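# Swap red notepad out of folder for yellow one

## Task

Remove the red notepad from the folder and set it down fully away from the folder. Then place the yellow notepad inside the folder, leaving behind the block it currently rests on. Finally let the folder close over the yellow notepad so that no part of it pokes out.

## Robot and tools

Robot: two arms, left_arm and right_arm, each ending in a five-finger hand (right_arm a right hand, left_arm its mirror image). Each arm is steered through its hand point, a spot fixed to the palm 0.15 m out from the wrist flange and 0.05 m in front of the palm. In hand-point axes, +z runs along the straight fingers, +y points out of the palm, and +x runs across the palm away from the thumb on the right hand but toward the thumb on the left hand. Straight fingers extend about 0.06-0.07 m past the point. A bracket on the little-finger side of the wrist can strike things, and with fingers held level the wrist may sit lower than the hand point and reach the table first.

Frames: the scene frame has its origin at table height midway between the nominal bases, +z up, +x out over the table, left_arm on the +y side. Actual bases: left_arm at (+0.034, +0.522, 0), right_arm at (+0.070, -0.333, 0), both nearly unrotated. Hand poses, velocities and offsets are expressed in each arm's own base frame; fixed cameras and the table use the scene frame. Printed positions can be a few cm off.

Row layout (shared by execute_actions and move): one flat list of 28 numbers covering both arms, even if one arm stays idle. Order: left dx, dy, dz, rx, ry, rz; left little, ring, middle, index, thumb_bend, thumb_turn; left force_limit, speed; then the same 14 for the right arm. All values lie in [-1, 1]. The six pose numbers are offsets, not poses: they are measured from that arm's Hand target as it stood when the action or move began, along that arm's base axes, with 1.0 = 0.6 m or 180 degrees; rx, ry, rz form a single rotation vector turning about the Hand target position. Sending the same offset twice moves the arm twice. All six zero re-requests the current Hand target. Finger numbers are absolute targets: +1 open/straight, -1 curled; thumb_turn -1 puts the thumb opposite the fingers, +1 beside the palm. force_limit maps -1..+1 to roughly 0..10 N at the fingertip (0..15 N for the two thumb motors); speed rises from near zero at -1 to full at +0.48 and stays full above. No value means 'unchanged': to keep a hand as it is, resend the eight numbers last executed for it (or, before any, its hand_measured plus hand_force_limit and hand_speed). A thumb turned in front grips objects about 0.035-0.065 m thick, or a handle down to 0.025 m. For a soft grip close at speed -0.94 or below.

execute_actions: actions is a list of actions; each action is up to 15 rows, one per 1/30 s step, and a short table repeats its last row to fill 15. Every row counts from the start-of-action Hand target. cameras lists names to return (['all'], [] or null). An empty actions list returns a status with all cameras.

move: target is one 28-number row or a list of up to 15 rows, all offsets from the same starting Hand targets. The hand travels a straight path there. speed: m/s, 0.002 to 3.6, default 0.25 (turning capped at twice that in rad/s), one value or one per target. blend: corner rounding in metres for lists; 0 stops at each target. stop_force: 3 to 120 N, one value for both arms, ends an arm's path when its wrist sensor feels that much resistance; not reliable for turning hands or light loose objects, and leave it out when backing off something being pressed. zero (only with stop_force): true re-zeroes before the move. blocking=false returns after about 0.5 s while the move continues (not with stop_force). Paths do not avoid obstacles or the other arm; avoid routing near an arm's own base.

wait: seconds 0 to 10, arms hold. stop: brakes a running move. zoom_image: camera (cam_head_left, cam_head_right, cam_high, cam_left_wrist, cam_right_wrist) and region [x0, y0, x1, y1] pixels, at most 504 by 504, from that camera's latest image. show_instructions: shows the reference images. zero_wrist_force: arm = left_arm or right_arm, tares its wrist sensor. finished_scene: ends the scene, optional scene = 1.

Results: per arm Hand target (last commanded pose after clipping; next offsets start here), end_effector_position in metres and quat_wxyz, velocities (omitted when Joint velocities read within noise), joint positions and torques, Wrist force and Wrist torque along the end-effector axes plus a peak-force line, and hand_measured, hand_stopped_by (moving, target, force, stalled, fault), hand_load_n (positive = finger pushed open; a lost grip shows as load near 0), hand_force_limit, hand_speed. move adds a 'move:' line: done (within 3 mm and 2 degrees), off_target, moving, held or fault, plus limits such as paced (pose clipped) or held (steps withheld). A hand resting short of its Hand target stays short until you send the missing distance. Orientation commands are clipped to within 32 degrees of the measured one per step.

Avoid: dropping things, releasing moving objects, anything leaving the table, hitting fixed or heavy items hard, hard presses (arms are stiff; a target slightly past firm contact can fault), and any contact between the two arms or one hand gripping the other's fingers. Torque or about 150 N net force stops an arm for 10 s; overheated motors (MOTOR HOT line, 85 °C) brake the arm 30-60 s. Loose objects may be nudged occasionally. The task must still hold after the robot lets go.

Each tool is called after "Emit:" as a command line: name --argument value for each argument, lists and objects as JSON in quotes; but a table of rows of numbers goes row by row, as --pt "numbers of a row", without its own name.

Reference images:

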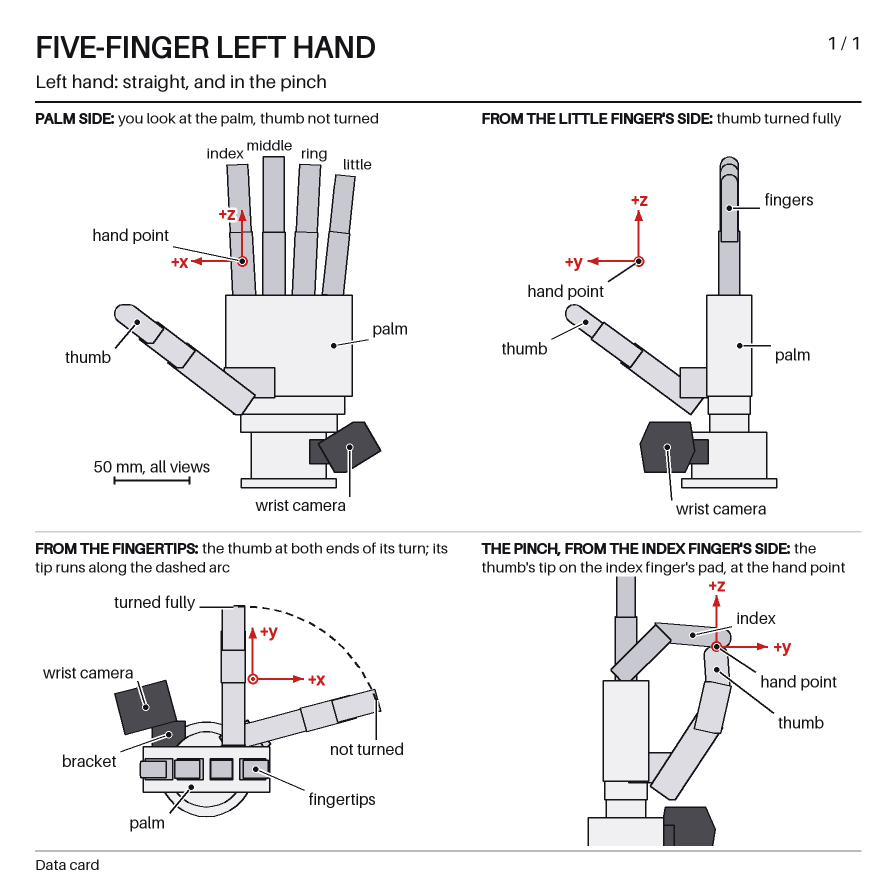

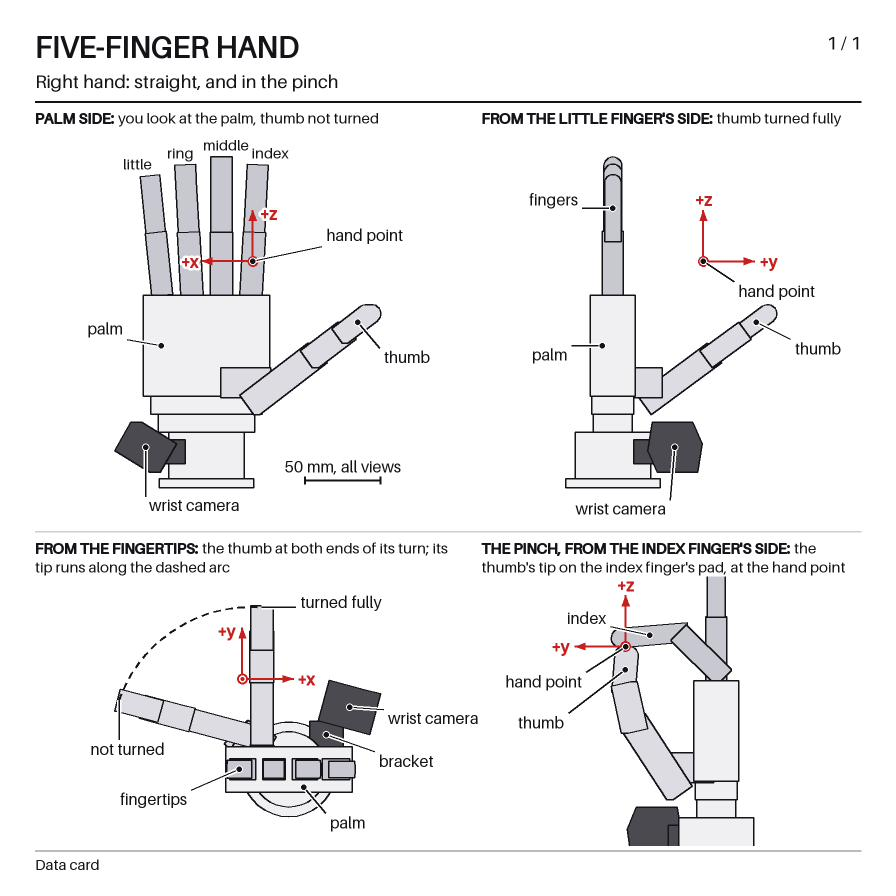

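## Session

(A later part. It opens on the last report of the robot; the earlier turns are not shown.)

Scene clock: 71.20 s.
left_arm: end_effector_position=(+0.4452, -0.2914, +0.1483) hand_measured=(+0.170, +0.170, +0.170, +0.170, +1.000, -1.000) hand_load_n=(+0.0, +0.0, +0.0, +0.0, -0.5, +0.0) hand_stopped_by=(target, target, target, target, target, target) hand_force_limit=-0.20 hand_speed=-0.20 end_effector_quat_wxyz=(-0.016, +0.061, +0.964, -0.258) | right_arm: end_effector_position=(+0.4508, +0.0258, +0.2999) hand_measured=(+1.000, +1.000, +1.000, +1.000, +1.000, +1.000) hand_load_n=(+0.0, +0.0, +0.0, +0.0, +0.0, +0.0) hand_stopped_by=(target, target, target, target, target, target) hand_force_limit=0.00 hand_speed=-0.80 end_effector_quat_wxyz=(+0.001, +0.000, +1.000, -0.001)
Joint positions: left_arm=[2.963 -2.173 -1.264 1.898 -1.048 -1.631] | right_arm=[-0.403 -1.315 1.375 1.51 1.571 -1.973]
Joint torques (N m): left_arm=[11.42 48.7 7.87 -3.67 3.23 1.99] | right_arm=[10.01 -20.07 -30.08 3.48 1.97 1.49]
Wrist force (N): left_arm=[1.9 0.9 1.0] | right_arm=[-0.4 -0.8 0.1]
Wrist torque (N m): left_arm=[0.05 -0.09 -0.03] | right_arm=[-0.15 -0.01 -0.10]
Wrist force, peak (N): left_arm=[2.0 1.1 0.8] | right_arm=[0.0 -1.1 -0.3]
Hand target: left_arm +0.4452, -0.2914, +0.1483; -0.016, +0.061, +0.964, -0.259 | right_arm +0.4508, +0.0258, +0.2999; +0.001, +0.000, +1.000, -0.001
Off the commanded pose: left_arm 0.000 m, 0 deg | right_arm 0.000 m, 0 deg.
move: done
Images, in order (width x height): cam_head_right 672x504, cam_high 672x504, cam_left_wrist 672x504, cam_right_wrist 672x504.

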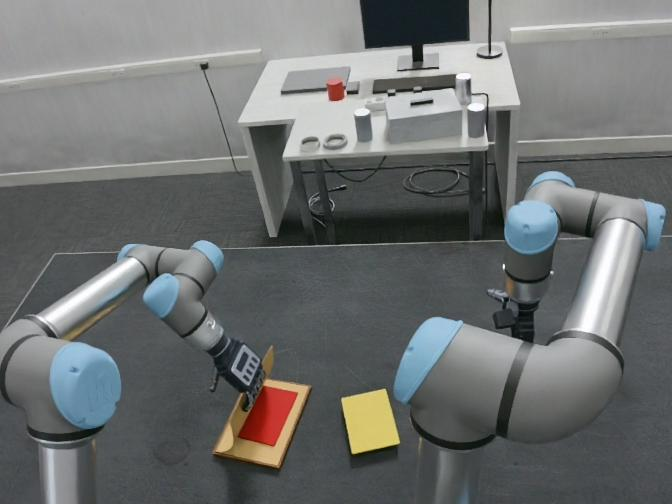

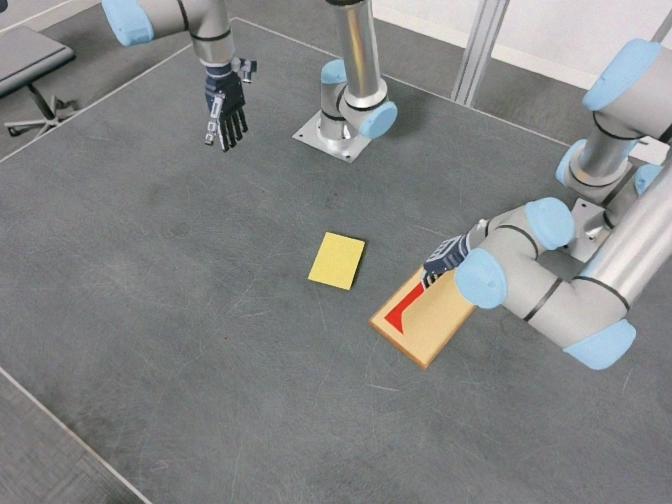

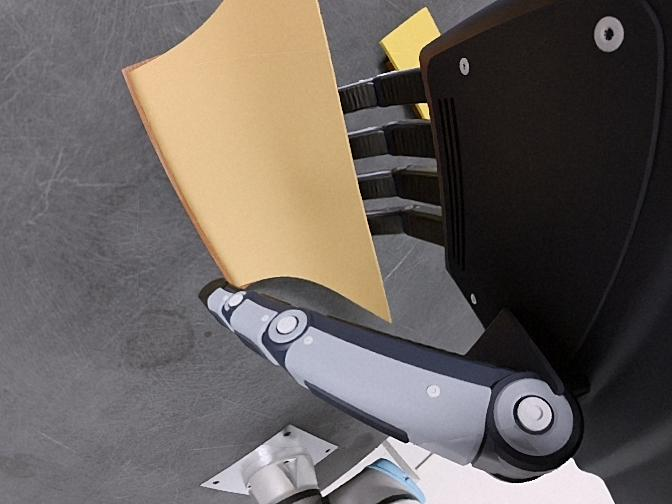

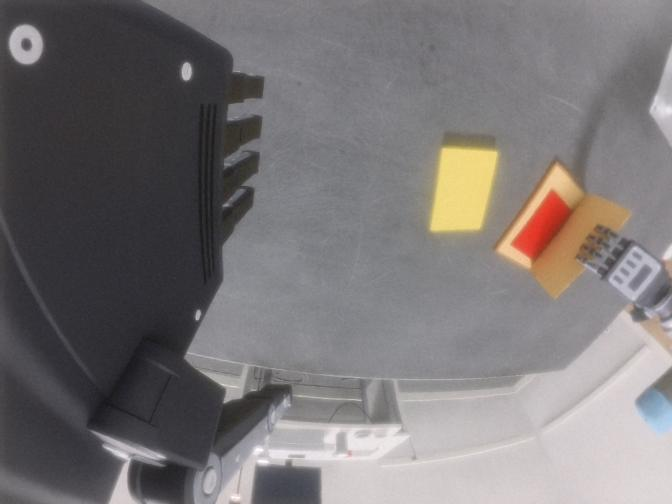

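Emit:
move --target '[0.0118, 0.0931, 0.0102, -0.0661, 0.0084, 0, 0.27, 0.27, 0.27, 0.27, 1, -1, -0.2, -0.2, 0, 0, 0, 0, 0, 0, 1, 1, 1, 1, 1, 1, 0, -0.8]' --cameras '["cam_left_wrist", "cam_head_right", "cam_high", "cam_right_wrist"]' --speed 0.08

Emit:
zoom_image --camera "cam_head_right" --region '[200, 320, 420, 500]'

Scene clock: 73.30 s.
left_arm: end_effector_position=(+0.4523, -0.2355, +0.1544) hand_measured=(+0.270, +0.270, +0.270, +0.270, +1.000, -1.000) hand_load_n=(+0.0, +0.0, -0.5, +0.0, +0.0, +0.0) hand_stopped_by=(target, target, target, target, target, target) hand_force_limit=-0.20 hand_speed=-0.20 end_effector_quat_wxyz=(-0.022, +0.059, +0.932, -0.358) | right_arm: end_effector_position=(+0.4508, +0.0258, +0.2999) hand_measured=(+1.000, +1.000, +1.000, +1.000, +1.000, +1.000) hand_load_n=(+0.0, -0.5, +0.0, +0.0, +0.0, +0.0) hand_stopped_by=(target, target, target, target, target, target) hand_force_limit=0.00 hand_speed=-0.80 end_effector_quat_wxyz=(+0.001, +0.000, +1.000, -0.001)
Joint positions: left_arm=[3.173 -2.146 -1.394 1.83 -0.848 -1.36] | right_arm=[-0.403 -1.315 1.375 1.51 1.571 -1.973]
Joint torques (N m): left_arm=[10.14 29.29 7.66 -4.09 3.38 1.83] | right_arm=[10.88 -21 -30.58 3.56 1.63 1.45]
Wrist force (N): left_arm=[2.0 1.3 0.7] | right_arm=[-0.1 -0.6 0.0]
Wrist torque (N m): left_arm=[0.09 -0.15 -0.04] | right_arm=[-0.12 -0.05 -0.08]
Wrist force, peak (N): left_arm=[2.3 1.3 0.7] | right_arm=[0.1 -1.0 0.2]
Hand target: left_arm +0.4523, -0.2355, +0.1544; -0.022, +0.059, +0.932, -0.358 | right_arm +0.4508, +0.0258, +0.2999; +0.001, +0.000, +1.000, -0.001
Off the commanded pose: left_arm 0.000 m, 0 deg | right_arm 0.000 m, 0 deg.
move: done
Images, in order (width x height): cam_head_right 672x504, cam_high 672x504, cam_left_wrist 672x504, cam_right_wrist 672x504.

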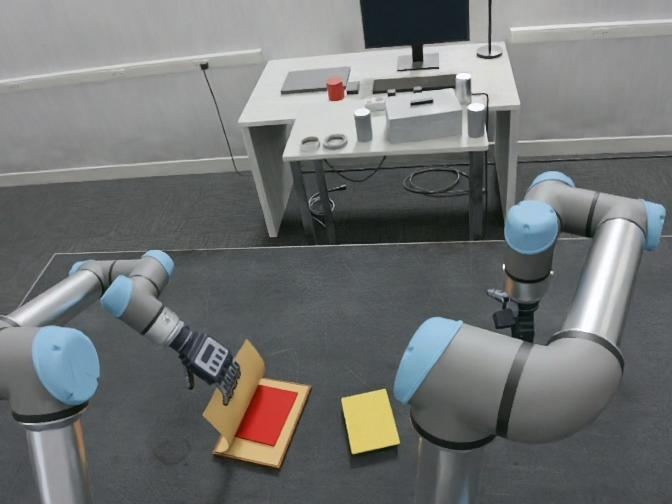

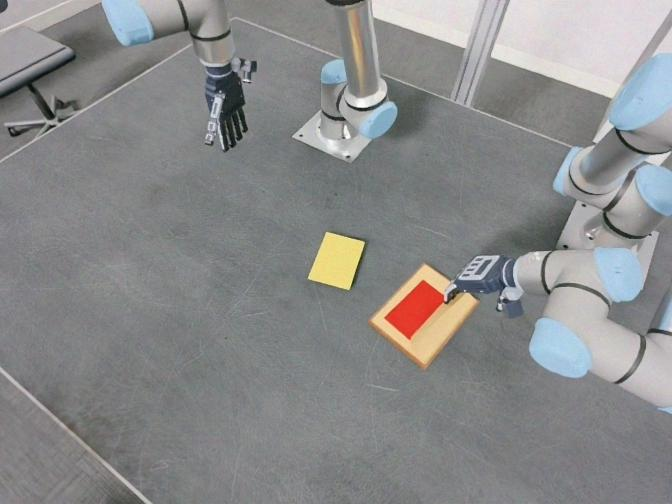

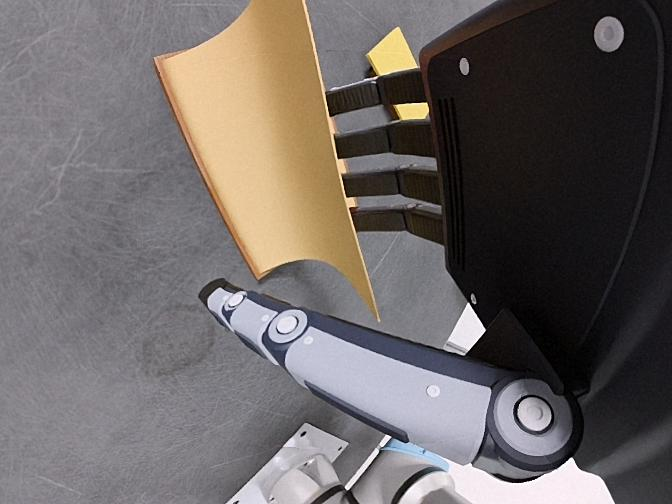

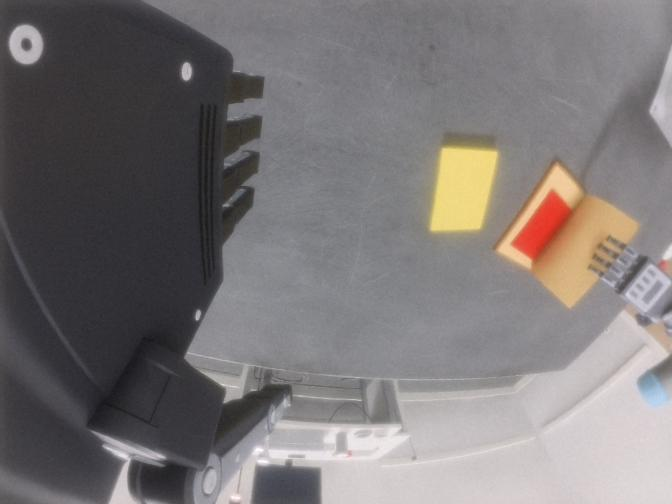

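Scaled by 2.291 from the camera's 672x504 image, which has a finer 960x720 frame.

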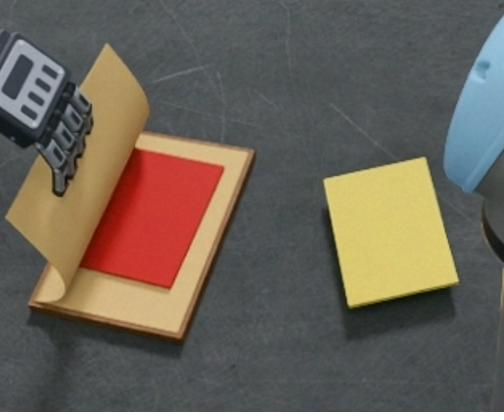

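Emit:
move --target '[0.0086, 0.0683, -0.0093, -0.0441, 0.0056, 0, 0.35, 0.35, 0.35, 0.35, 1, -1, -0.2, -0.2, 0, 0, 0, 0, 0, 0, 1, 1, 1, 1, 1, 1, 0, -0.8]' --cameras '["cam_left_wrist", "cam_head_right", "cam_high"]' --speed 0.08

Emit:
zoom_image --camera "cam_head_right" --region '[180, 320, 420, 500]'

Emit:
zoom_image --camera "cam_high" --region '[290, 200, 540, 400]'

Scene clock: 74.97 s.
left_arm: end_effector_position=(+0.4574, -0.1945, +0.1489) hand_measured=(+0.350, +0.350, +0.350, +0.350, +1.000, -1.000) hand_load_n=(+0.0, +0.0, +0.0, +0.0, +0.0, +0.0) hand_stopped_by=(target, target, target, target, target, target) hand_force_limit=-0.20 hand_speed=-0.20 end_effector_quat_wxyz=(-0.026, +0.057, +0.904, -0.422) | right_arm: end_effector_position=(+0.4508, +0.0258, +0.2999) hand_measured=(+1.000, +1.000, +1.000, +1.000, +1.000, +1.000) hand_load_n=(+0.0, +0.0, +0.0, +0.0, -0.5, +0.0) hand_stopped_by=(target, target, target, target, target, target) hand_force_limit=0.00 hand_speed=-0.80 end_effector_quat_wxyz=(+0.001, +0.000, +1.000, -0.001)
Joint positions: left_arm=[3.315 -2.176 -1.469 1.737 -0.749 -1.124] | right_arm=[-0.403 -1.315 1.375 1.51 1.571 -1.973]
Joint torques (N m): left_arm=[10.32 29.91 6.3 -3.94 3.41 1.97] | right_arm=[10.24 -19.79 -30.81 3.52 1.73 1.31]
Wrist force (N): left_arm=[2.4 1.5 0.6] | right_arm=[0.1 -0.7 0.1]
Wrist torque (N m): left_arm=[0.08 -0.20 -0.03] | right_arm=[-0.14 -0.09 -0.07]
Wrist force, peak (N): left_arm=[2.4 1.9 0.3] | right_arm=[-0.1 -1.0 -0.1]
Hand target: left_arm +0.4574, -0.1945, +0.1488; -0.026, +0.057, +0.904, -0.422 | right_arm +0.4508, +0.0258, +0.2999; +0.001, +0.000, +1.000, -0.001
Off the commanded pose: left_arm 0.000 m, 0 deg | right_arm 0.000 m, 0 deg.
move: done
Images, in order (width x height): cam_head_right 672x504, cam_high 672x504, cam_left_wrist 672x504.

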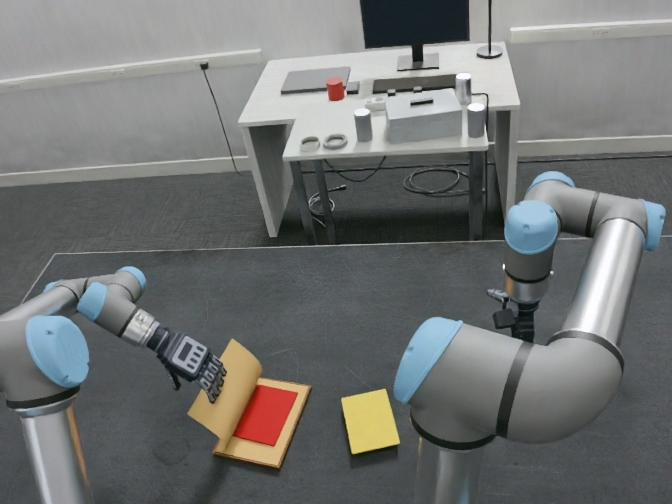

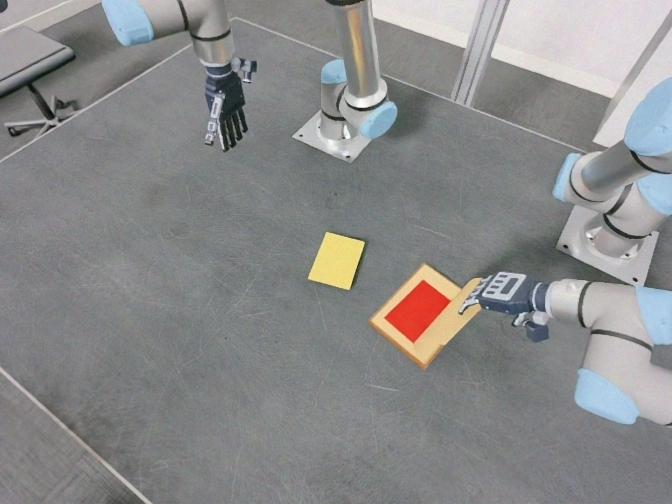

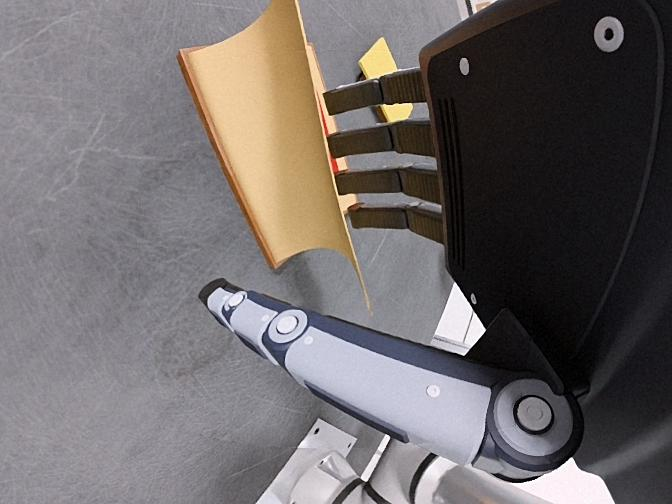

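Scaled by 2.100 from the camera's 672x504 image, which has a finer 960x720 frame.

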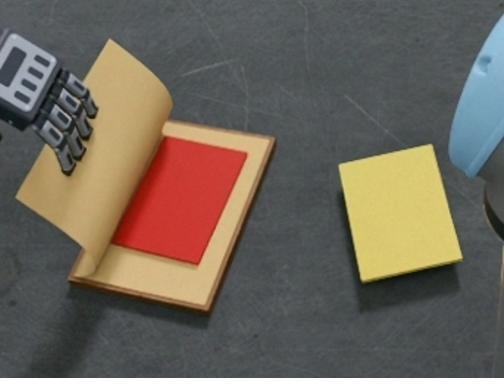

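Scaled by 2.016 from the camera's 672x504 image, which has a finer 960x720 frame.

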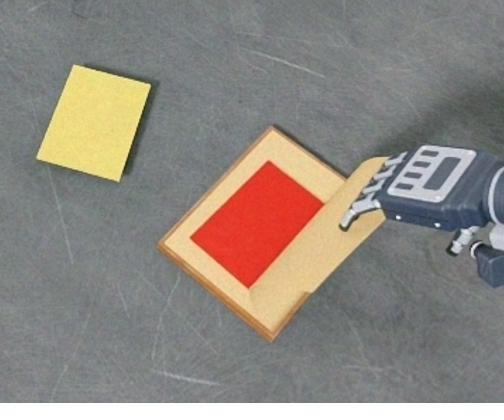

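Emit:
move --pt "0 0 0 0 0 0 0.35 0.35 0.35 0.35 1 -1 -0.2 -0.2 -0.0258 0.5005 -0.0667 -0.1404 -0.1123 0.419 1 1 0.5 1 0 -1 0 0.3" --pt "0 0 0 0 0 0 0.35 0.35 0.35 0.35 1 -1 -0.2 -0.2 0.0407 0.8238 -0.3575 -0.1404 -0.1123 0.419 1 1 0.5 1 0 -1 0 0.3" --cameras '["cam_right_wrist", "cam_head_right", "cam_high", "cam_left_wrist"]' --speed '[0.3, 0.2]' --blend '[0.03, 0]'

Emit:
zoom_image --camera "cam_head_right" --region '[180, 320, 420, 500]'

Emit:
zoom_image --camera "cam_high" --region '[290, 200, 540, 400]'

Scene clock: 82.07 s.
left_arm: end_effector_position=(+0.4574, -0.1945, +0.1488) hand_measured=(+0.350, +0.350, +0.350, +0.350, +1.000, -1.000) hand_load_n=(+0.0, +0.0, +0.0, +0.0, +0.0, +0.0) hand_stopped_by=(target, target, target, target, target, target) hand_force_limit=-0.20 hand_speed=-0.20 end_effector_quat_wxyz=(-0.026, +0.057, +0.904, -0.422) | right_arm: end_effector_position=(+0.4752, +0.5200, +0.0855) hand_measured=(+1.000, +1.000, +0.500, +1.000, +0.000, -1.000) hand_load_n=(+0.0, +0.0, +0.0, +0.0, +0.0, +0.0) hand_stopped_by=(target, target, target, target, target, target) hand_force_limit=0.00 hand_speed=0.30 end_effector_quat_wxyz=(+0.163, -0.603, +0.754, -0.202)
Joint positions: left_arm=[3.315 -2.176 -1.469 1.737 -0.749 -1.123] | right_arm=[0.697 -0.663 0.813 1.081 1.979 -2.294]
Joint torques (N m): left_arm=[10.35 29.06 6.47 -3.91 3.41 2.19] | right_arm=[10.95 -46.84 -31.45 3.09 2.37 1.58]
Wrist force (N): left_arm=[2.3 1.3 0.6] | right_arm=[0.3 -1.0 0.2]
Wrist torque (N m): left_arm=[0.05 -0.19 -0.02] | right_arm=[-0.22 -0.13 -0.05]
Wrist force, peak (N): left_arm=[2.5 1.6 0.4] | right_arm=[0.1 -1.5 0.0]
Hand target: left_arm +0.4574, -0.1945, +0.1488; -0.026, +0.057, +0.904, -0.422 | right_arm +0.4752, +0.5201, +0.0854; +0.163, -0.603, +0.754, -0.202
Off the commanded pose: left_arm 0.000 m, 0 deg | right_arm 0.000 m, 0 deg.
move: done
Images, in order (width x height): cam_head_right 672x504, cam_high 672x504, cam_left_wrist 672x504, cam_right_wrist 672x504.

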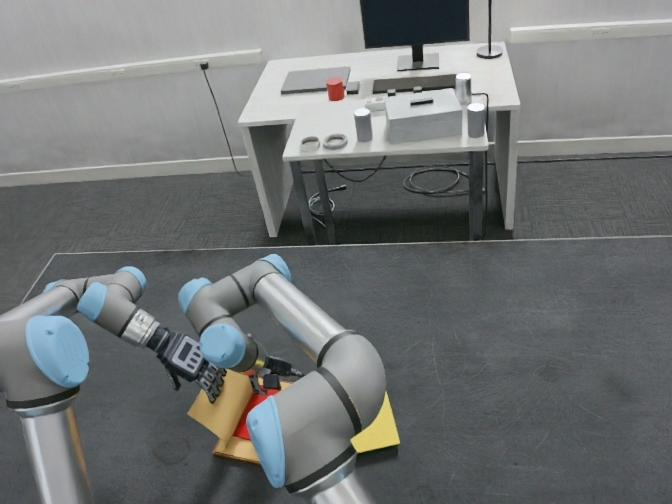

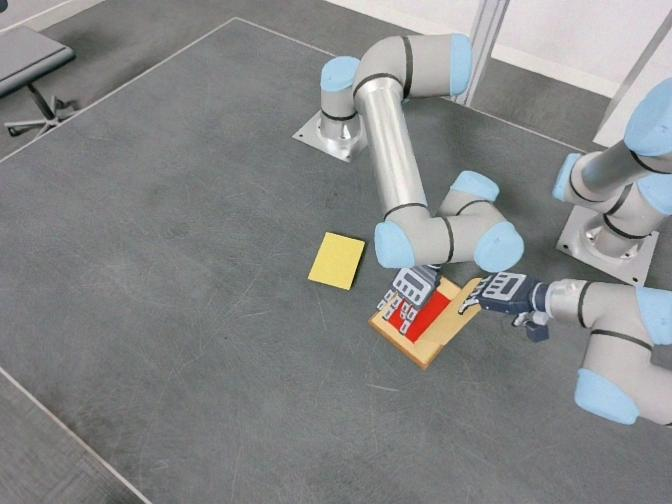

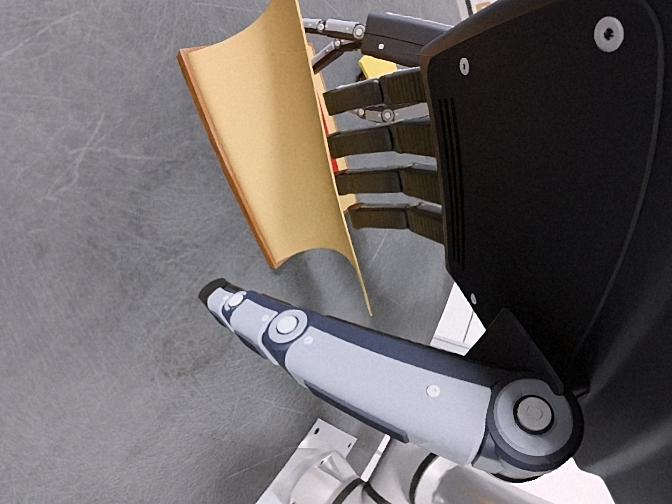

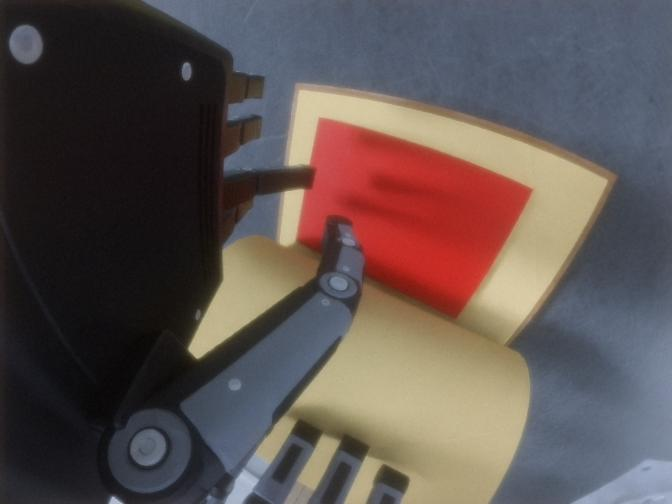

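Scaled by 2.100 from the camera's 672x504 image, which has a finer 960x720 frame.

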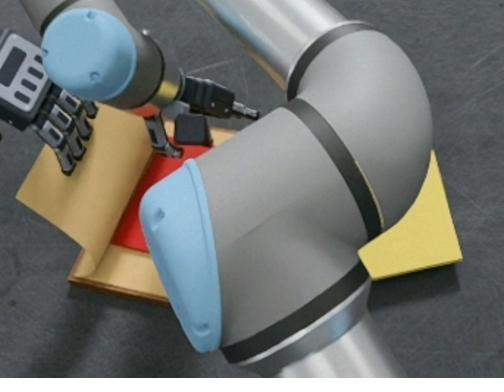

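Scaled by 2.016 from the camera's 672x504 image, which has a finer 960x720 frame.

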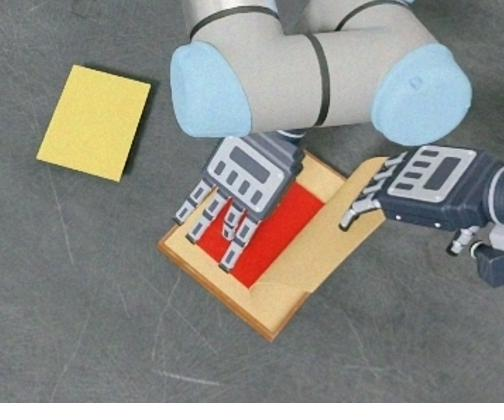

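Emit:
move --target '[0, 0, 0, 0, 0, 0, 0.35, 0.35, 0.35, 0.35, 1, -1, -0.2, -0.2, 0.008, -0.0017, -0.05, 0, 0, 0, 1, 1, 0.5, 1, 0, -1, 0, 0.3]' --cameras '["cam_right_wrist", "cam_high"]' --speed 0.1

Emit:
zoom_image --camera "cam_right_wrist" --region '[200, 50, 400, 250]'

Emit:
zoom_image --camera "cam_high" --region '[350, 250, 470, 370]'

Scene clock: 83.97 s.
left_arm: end_effector_position=(+0.4574, -0.1945, +0.1488) hand_measured=(+0.350, +0.350, +0.350, +0.350, +1.000, -1.000) hand_load_n=(+0.0, +0.0, +0.0, +0.0, +0.0, +0.0) hand_stopped_by=(target, target, target, target, target, target) hand_force_limit=-0.20 hand_speed=-0.20 end_effector_quat_wxyz=(-0.026, +0.057, +0.904, -0.422) | right_arm: end_effector_position=(+0.4801, +0.5191, +0.0558) hand_measured=(+1.000, +1.000, +0.498, +1.000, +0.000, -1.000) hand_load_n=(+0.0, +0.0, -11.0, +0.0, +0.0, +0.0) hand_stopped_by=(target, target, target, target, target, target) hand_force_limit=0.00 hand_speed=0.30 end_effector_quat_wxyz=(+0.163, -0.603, +0.754, -0.202)
Joint positions: left_arm=[3.315 -2.176 -1.469 1.737 -0.749 -1.123] | right_arm=[0.69 -0.639 0.845 1.023 1.977 -2.3]
Joint torques (N m): left_arm=[10.15 29.01 6.11 -3.94 3.45 2.02] | right_arm=[-8.04 10.07 22.34 -2.16 -7.03 -2.31]
Wrist force (N): left_arm=[2.3 1.3 0.6] | right_arm=[4.6 -39.0 -61.3]
Wrist torque (N m): left_arm=[0.06 -0.20 -0.03] | right_arm=[1.94 1.28 -0.65]
Wrist force, peak (N): left_arm=[2.5 1.5 0.7] | right_arm=[4.6 -39.0 -61.3]
Hand target: left_arm +0.4574, -0.1945, +0.1488; -0.026, +0.057, +0.904, -0.422 | right_arm +0.4800, +0.5190, +0.0554; +0.163, -0.603, +0.754, -0.202
Off the commanded pose: left_arm 0.000 m, 0 deg | right_arm 0.000 m, 0 deg.
move: done
Images, in order (width x height): cam_high 672x504, cam_right_wrist 672x504.

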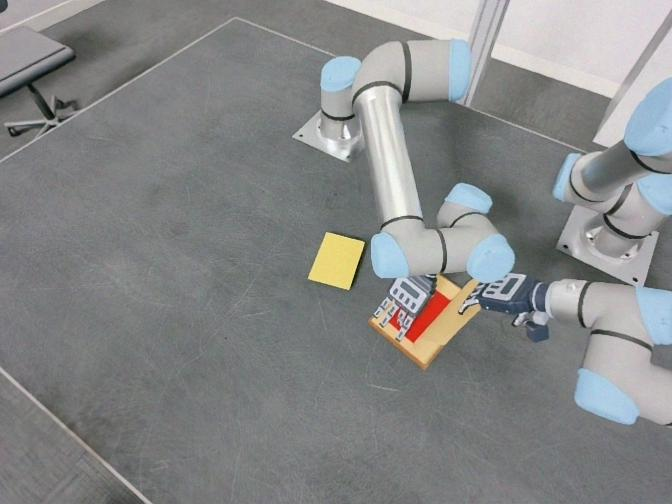

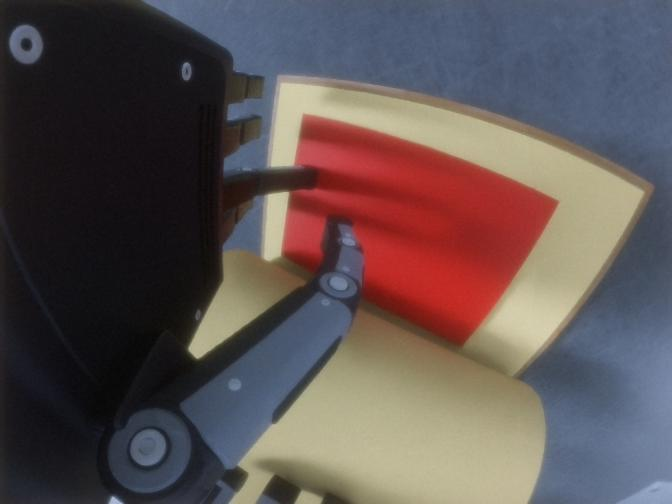

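Scaled by 2.520 from the camera's 672x504 image, which has a finer 960x720 frame.

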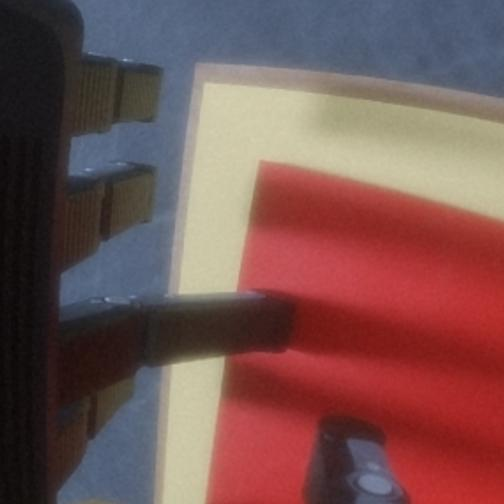

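Scaled by 4.200 from the camera's 672x504 image, which has a finer 960x720 frame.

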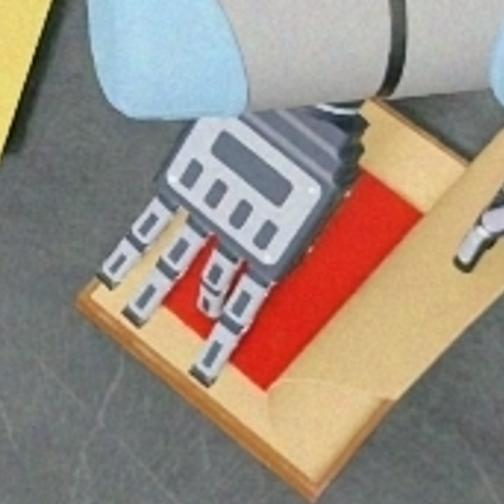

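Emit:
move --target '[0, 0, 0, 0, 0, 0, 0.35, 0.35, 0.35, 0.35, 1, -1, -0.2, -0.2, 0, 0, 0.0417, 0, 0, 0, 1, 1, 0.5, 1, 0, -1, 0, 0.3]' --speed 0.15

Scene clock: 85.03 s.
left_arm: end_effector_position=(+0.4574, -0.1945, +0.1488) hand_measured=(+0.350, +0.350, +0.350, +0.350, +1.000, -1.000) hand_load_n=(+0.0, +0.0, +0.5, +0.0, +0.0, +0.0) hand_stopped_by=(target, target, target, target, target, target) hand_force_limit=-0.20 hand_speed=-0.20 end_effector_quat_wxyz=(-0.026, +0.057, +0.904, -0.422) | right_arm: end_effector_position=(+0.4800, +0.5190, +0.0804) hand_measured=(+1.000, +1.000, +0.500, +1.000, +0.000, -1.000) hand_load_n=(+0.0, +0.0, +0.0, +0.0, +0.5, +0.0) hand_stopped_by=(target, target, target, target, target, target) hand_force_limit=0.00 hand_speed=0.30 end_effector_quat_wxyz=(+0.163, -0.603, +0.754, -0.202)
Joint positions: left_arm=[3.315 -2.176 -1.469 1.737 -0.749 -1.123] | right_arm=[0.69 -0.653 0.808 1.074 1.977 -2.3]
Joint torques (N m): left_arm=[10.31 29.4 6.34 -3.93 3.42 2] | right_arm=[-3.12 -65.95 -30.89 3.41 2.45 0.32]
Wrist force (N): left_arm=[2.3 1.3 0.5] | right_arm=[0.8 0.3 0.3]
Wrist torque (N m): left_arm=[0.07 -0.20 -0.03] | right_arm=[-0.01 -0.20 0.17]
Wrist force, peak (N): left_arm=[2.5 1.3 0.5] | right_arm=[4.4 -42.3 -66.3]
Hand target: left_arm +0.4574, -0.1945, +0.1488; -0.026, +0.057, +0.904, -0.422 | right_arm +0.4800, +0.5190, +0.0805; +0.163, -0.603, +0.754, -0.202
Off the commanded pose: left_arm 0.000 m, 0 deg | right_arm 0.000 m, 0 deg.
move: done

Emit:
move --pt "0 0 0 0 0 0 0.35 0.35 0.35 0.35 1 -1 -0.2 -0.2 0 0 0 0 0 0 1 1 -1 1 0 -1 0 0.3" --pt "0 0 0 0 0 0 0.35 0.35 0.35 0.35 1 -1 -0.2 -0.2 0 0 -0.05 0 0 0 1 1 -1 1 0 -1 0 0.3" --cameras '["cam_right_wrist", "cam_high"]' --speed 0.08

Emit:
zoom_image --camera "cam_high" --region '[350, 250, 470, 370]'

Scene clock: 87.60 s.
left_arm: end_effector_position=(+0.4574, -0.1945, +0.1488) hand_measured=(+0.350, +0.350, +0.350, +0.350, +1.000, -1.000) hand_load_n=(-0.5, +0.0, +0.0, -0.5, +0.0, +0.0) hand_stopped_by=(target, target, target, target, target, target) hand_force_limit=-0.20 hand_speed=-0.20 end_effector_quat_wxyz=(-0.026, +0.057, +0.904, -0.422) | right_arm: end_effector_position=(+0.4800, +0.5190, +0.0506) hand_measured=(+1.000, +1.000, -0.256, +1.000, +0.000, -1.000) hand_load_n=(+0.0, +0.0, +16.0, +0.0, +2.0, +0.0) hand_stopped_by=(target, target, force, target, target, target) hand_force_limit=0.00 hand_speed=0.30 end_effector_quat_wxyz=(+0.163, -0.603, +0.754, -0.202)
Joint positions: left_arm=[3.315 -2.176 -1.469 1.737 -0.749 -1.123] | right_arm=[0.69 -0.636 0.852 1.013 1.977 -2.3]
Joint torques (N m): left_arm=[10.14 29.05 6.24 -3.94 3.26 2] | right_arm=[4.32 -46.78 -2.64 0.46 0.81 -1.17]
Wrist force (N): left_arm=[2.3 1.3 0.5] | right_arm=[1.2 0.0 0.2]
Wrist torque (N m): left_arm=[0.05 -0.19 -0.03] | right_arm=[-0.07 -0.26 0.18]
Wrist force, peak (N): left_arm=[2.5 1.6 0.8] | right_arm=[1.4 0.5 0.6]
Hand target: left_arm +0.4574, -0.1945, +0.1488; -0.026, +0.057, +0.904, -0.422 | right_arm +0.4800, +0.5190, +0.0505; +0.163, -0.603, +0.754, -0.202
Off the commanded pose: left_arm 0.000 m, 0 deg | right_arm 0.000 m, 0 deg.
move: done
Images, in order (width x height): cam_high 672x504, cam_right_wrist 672x504.

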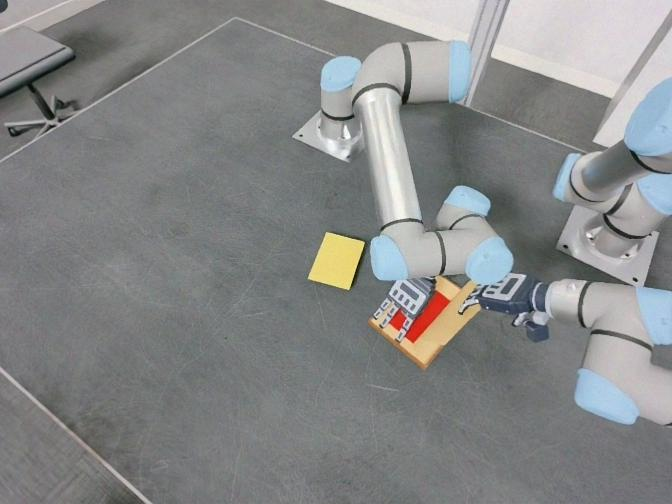

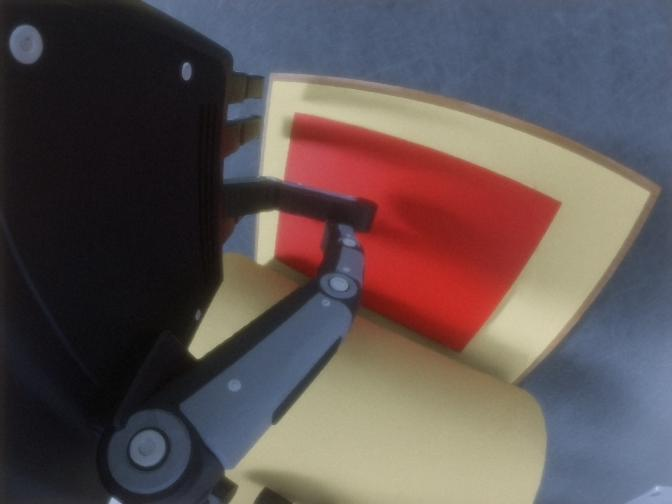

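Scaled by 4.200 from the camera's 672x504 image, which has a finer 960x720 frame.

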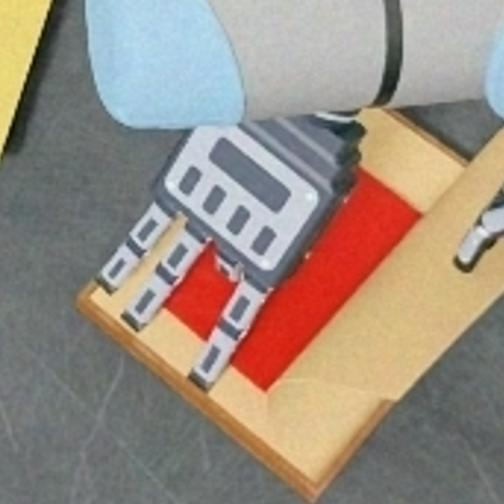

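Emit:
move --target '[0, 0, 0, 0, 0, 0, 0.35, 0.35, 0.35, 0.35, 1, -1, -0.2, -0.2, 0, 0, 0, 0, 0, 0, 1, 1, -1, 1, 0.9, -1, 0, 0.3]' --speed 0.08

Emit:
move --target '[0, 0, 0, 0, 0, 0, 0.35, 0.35, 0.35, 0.35, 1, -1, -0.2, -0.2, 0, 0, 0, 0, 0, 0, 1, 1, -0.9, 1, 0.9, -1, 0, 0.3]' --speed 0.08

Scene clock: 88.30 s.
left_arm: end_effector_position=(+0.4574, -0.1945, +0.1488) hand_measured=(+0.350, +0.350, +0.350, +0.350, +1.000, -1.000) hand_load_n=(+0.0, +0.0, +0.0, +0.0, +0.0, +0.0) hand_stopped_by=(target, target, target, target, target, target) hand_force_limit=-0.20 hand_speed=-0.20 end_effector_quat_wxyz=(-0.026, +0.057, +0.904, -0.422) | right_arm: end_effector_position=(+0.4800, +0.5190, +0.0505) hand_measured=(+1.000, +1.000, -0.256, +1.000, +0.068, -1.000) hand_load_n=(+0.0, -0.5, +14.5, +0.0, -19.5, -3.0) hand_stopped_by=(target, target, force, target, moving, target) hand_force_limit=0.00 hand_speed=0.30 end_effector_quat_wxyz=(+0.163, -0.603, +0.754, -0.202)
Joint positions: left_arm=[3.315 -2.176 -1.469 1.737 -0.749 -1.123] | right_arm=[0.69 -0.636 0.852 1.012 1.977 -2.3]
Joint torques (N m): left_arm=[10.12 29.21 6.15 -4.01 3.45 2.06] | right_arm=[1.77 -46.34 -3.62 0.65 -0.69 -1.74]
Wrist force (N): left_arm=[2.4 1.5 0.6] | right_arm=[1.3 -0.2 0.5]
Wrist torque (N m): left_arm=[0.09 -0.20 -0.03] | right_arm=[-0.11 -0.29 0.19]
Wrist force, peak (N): left_arm=[2.4 1.5 0.7] | right_arm=[1.5 0.2 0.7]
Hand target: left_arm +0.4574, -0.1945, +0.1488; -0.026, +0.057, +0.904, -0.422 | right_arm +0.4800, +0.5190, +0.0505; +0.163, -0.603, +0.754, -0.202
Off the commanded pose: left_arm 0.000 m, 0 deg | right_arm 0.000 m, 0 deg.
move: done

Scene clock: 88.80 s.
left_arm: end_effector_position=(+0.4574, -0.1945, +0.1488) hand_measured=(+0.350, +0.350, +0.350, +0.350, +1.000, -1.000) hand_load_n=(+0.0, +0.0, +0.0, +0.0, +0.0, +0.0) hand_stopped_by=(target, target, target, target, target, target) hand_force_limit=-0.20 hand_speed=-0.20 end_effector_quat_wxyz=(-0.026, +0.057, +0.904, -0.422) | right_arm: end_effector_position=(+0.4800, +0.5190, +0.0505) hand_measured=(+1.000, +1.000, -0.256, +1.000, +0.062, -1.000) hand_load_n=(+0.0, +0.0, +14.5, +0.0, -18.0, -2.5) hand_stopped_by=(target, target, force, target, stalled, target) hand_force_limit=0.00 hand_speed=0.30 end_effector_quat_wxyz=(+0.163, -0.603, +0.754, -0.202)
Joint positions: left_arm=[3.315 -2.176 -1.469 1.737 -0.749 -1.123] | right_arm=[0.69 -0.636 0.852 1.012 1.977 -2.3]
Joint torques (N m): left_arm=[10.49 29.58 6.07 -3.94 3.42 1.95] | right_arm=[-1.2 -46.57 -4.45 0.52 -0.67 -1.83]
Wrist force (N): left_arm=[2.4 1.1 0.5] | right_arm=[1.3 0.4 0.5]
Wrist torque (N m): left_arm=[0.03 -0.21 -0.02] | right_arm=[-0.02 -0.29 0.21]
Wrist force, peak (N): left_arm=[2.4 1.4 0.5] | right_arm=[1.3 0.4 0.5]
Hand target: left_arm +0.4574, -0.1945, +0.1488; -0.026, +0.057, +0.904, -0.422 | right_arm +0.4800, +0.5190, +0.0505; +0.163, -0.603, +0.754, -0.202
Off the commanded pose: left_arm 0.000 m, 0 deg | right_arm 0.000 m, 0 deg.
move: done

Emit:
move --target '[0, 0, 0, 0, 0, 0, 0.35, 0.35, 0.35, 0.35, 1, -1, -0.2, -0.2, 0, 0, 0.0583, 0, 0, 0, 1, 1, 0.5, 1, 0.9, -1, 0, 0.3]' --speed 0.15

Emit:
move --target '[0, 0, 0, 0, 0, 0, 0.35, 0.35, 0.35, 0.35, 1, -1, -0.2, -0.2, 0, 0, 0, 0, 0, 0, 1, 1, 0.5, 1, 1, -1, 0, 0.3]' --speed 0.15

Emit:
move --target '[0, 0, 0, 0, 0, 0, 0.35, 0.35, 0.35, 0.35, 1, -1, -0.2, -0.2, 0, 0, 0, 0, 0, 0, 1, 1, -1, 1, 1, -1, 0, 0.3]' --speed 0.15

Scene clock: 90.10 s.
left_arm: end_effector_position=(+0.4574, -0.1945, +0.1488) hand_measured=(+0.350, +0.350, +0.350, +0.350, +1.000, -1.000) hand_load_n=(+0.0, +0.0, +0.5, +0.0, +0.0, +0.0) hand_stopped_by=(target, target, target, target, target, target) hand_force_limit=-0.20 hand_speed=-0.20 end_effector_quat_wxyz=(-0.026, +0.057, +0.904, -0.422) | right_arm: end_effector_position=(+0.4800, +0.5190, +0.0853) hand_measured=(+1.000, +1.000, +0.500, +1.000, +0.068, -1.000) hand_load_n=(+0.0, -0.5, +0.0, +0.0, +0.0, +0.0) hand_stopped_by=(target, target, target, target, stalled, target) hand_force_limit=0.00 hand_speed=0.30 end_effector_quat_wxyz=(+0.163, -0.603, +0.754, -0.202)
Joint positions: left_arm=[3.315 -2.176 -1.469 1.737 -0.749 -1.123] | right_arm=[0.69 -0.656 0.8 1.085 1.977 -2.3]
Joint torques (N m): left_arm=[10.13 29.26 6.51 -3.94 3.42 1.99] | right_arm=[-4.62 -66.88 -30.56 3.53 1.57 1.49]
Wrist force (N): left_arm=[2.3 1.4 0.4] | right_arm=[0.6 0.0 0.4]
Wrist torque (N m): left_arm=[0.08 -0.20 -0.03] | right_arm=[-0.07 -0.18 0.15]
Wrist force, peak (N): left_arm=[2.5 1.4 0.5] | right_arm=[0.9 -3.9 -14.7]
Hand target: left_arm +0.4574, -0.1945, +0.1488; -0.026, +0.057, +0.904, -0.422 | right_arm +0.4800, +0.5190, +0.0854; +0.163, -0.603, +0.754, -0.202
Off the commanded pose: left_arm 0.000 m, 0 deg | right_arm 0.000 m, 0 deg.
move: done

Scene clock: 90.90 s.
left_arm: end_effector_position=(+0.4574, -0.1945, +0.1488) hand_measured=(+0.350, +0.350, +0.350, +0.350, +1.000, -1.000) hand_load_n=(-0.5, +0.0, +0.0, -0.5, +0.0, +0.0) hand_stopped_by=(target, target, target, target, target, target) hand_force_limit=-0.20 hand_speed=-0.20 end_effector_quat_wxyz=(-0.026, +0.057, +0.904, -0.422) | right_arm: end_effector_position=(+0.4800, +0.5190, +0.0854) hand_measured=(+1.000, +1.000, +0.500, +1.000, +1.000, -1.000) hand_load_n=(+0.0, +0.0, +0.0, +0.0, +0.0, +0.0) hand_stopped_by=(target, target, target, target, target, target) hand_force_limit=0.00 hand_speed=0.30 end_effector_quat_wxyz=(+0.163, -0.603, +0.754, -0.202)
Joint positions: left_arm=[3.315 -2.176 -1.469 1.737 -0.749 -1.123] | right_arm=[0.69 -0.656 0.799 1.085 1.977 -2.3]
Joint torques (N m): left_arm=[10.61 29.77 6.27 -4.04 3.31 1.95] | right_arm=[-1.93 -66.76 -30.54 2.96 2.23 1.43]
Wrist force (N): left_arm=[2.2 1.3 0.6] | right_arm=[1.2 0.4 0.4]
Wrist torque (N m): left_arm=[0.07 -0.17 -0.04] | right_arm=[0.00 -0.26 0.19]
Wrist force, peak (N): left_arm=[2.5 1.5 0.6] | right_arm=[1.2 -0.1 0.8]
Hand target: left_arm +0.4574, -0.1945, +0.1488; -0.026, +0.057, +0.904, -0.422 | right_arm +0.4800, +0.5190, +0.0854; +0.163, -0.603, +0.754, -0.202
Off the commanded pose: left_arm 0.000 m, 0 deg | right_arm 0.000 m, 0 deg.
move: done

Scene clock: 91.63 s.
left_arm: end_effector_position=(+0.4574, -0.1945, +0.1488) hand_measured=(+0.350, +0.350, +0.350, +0.350, +1.000, -1.000) hand_load_n=(+0.0, +0.0, +0.0, +0.0, +0.0, +0.0) hand_stopped_by=(target, target, target, target, target, target) hand_force_limit=-0.20 hand_speed=-0.20 end_effector_quat_wxyz=(-0.026, +0.057, +0.904, -0.422) | right_arm: end_effector_position=(+0.4800, +0.5190, +0.0854) hand_measured=(+1.000, +1.000, -1.000, +1.000, +1.000, -1.000) hand_load_n=(+0.0, +0.0, +0.0, +0.0, +0.0, +0.0) hand_stopped_by=(target, target, target, target, target, target) hand_force_limit=0.00 hand_speed=0.30 end_effector_quat_wxyz=(+0.163, -0.603, +0.754, -0.202)
Joint positions: left_arm=[3.315 -2.176 -1.469 1.737 -0.749 -1.123] | right_arm=[0.69 -0.656 0.799 1.085 1.977 -2.3]
Joint torques (N m): left_arm=[9.49 29.56 5.84 -3.97 3.47 2] | right_arm=[1.93 -66.59 -30.1 2.53 2.2 1.37]
Wrist force (N): left_arm=[2.3 1.2 0.6] | right_arm=[1.1 0.2 0.4]
Wrist torque (N m): left_arm=[0.05 -0.19 -0.03] | right_arm=[-0.02 -0.24 0.19]
Wrist force, peak (N): left_arm=[2.5 1.5 0.5] | right_arm=[1.1 0.5 0.6]
Hand target: left_arm +0.4574, -0.1945, +0.1488; -0.026, +0.057, +0.904, -0.422 | right_arm +0.4800, +0.5190, +0.0854; +0.163, -0.603, +0.754, -0.202
Off the commanded pose: left_arm 0.000 m, 0 deg | right_arm 0.000 m, 0 deg.
move: done


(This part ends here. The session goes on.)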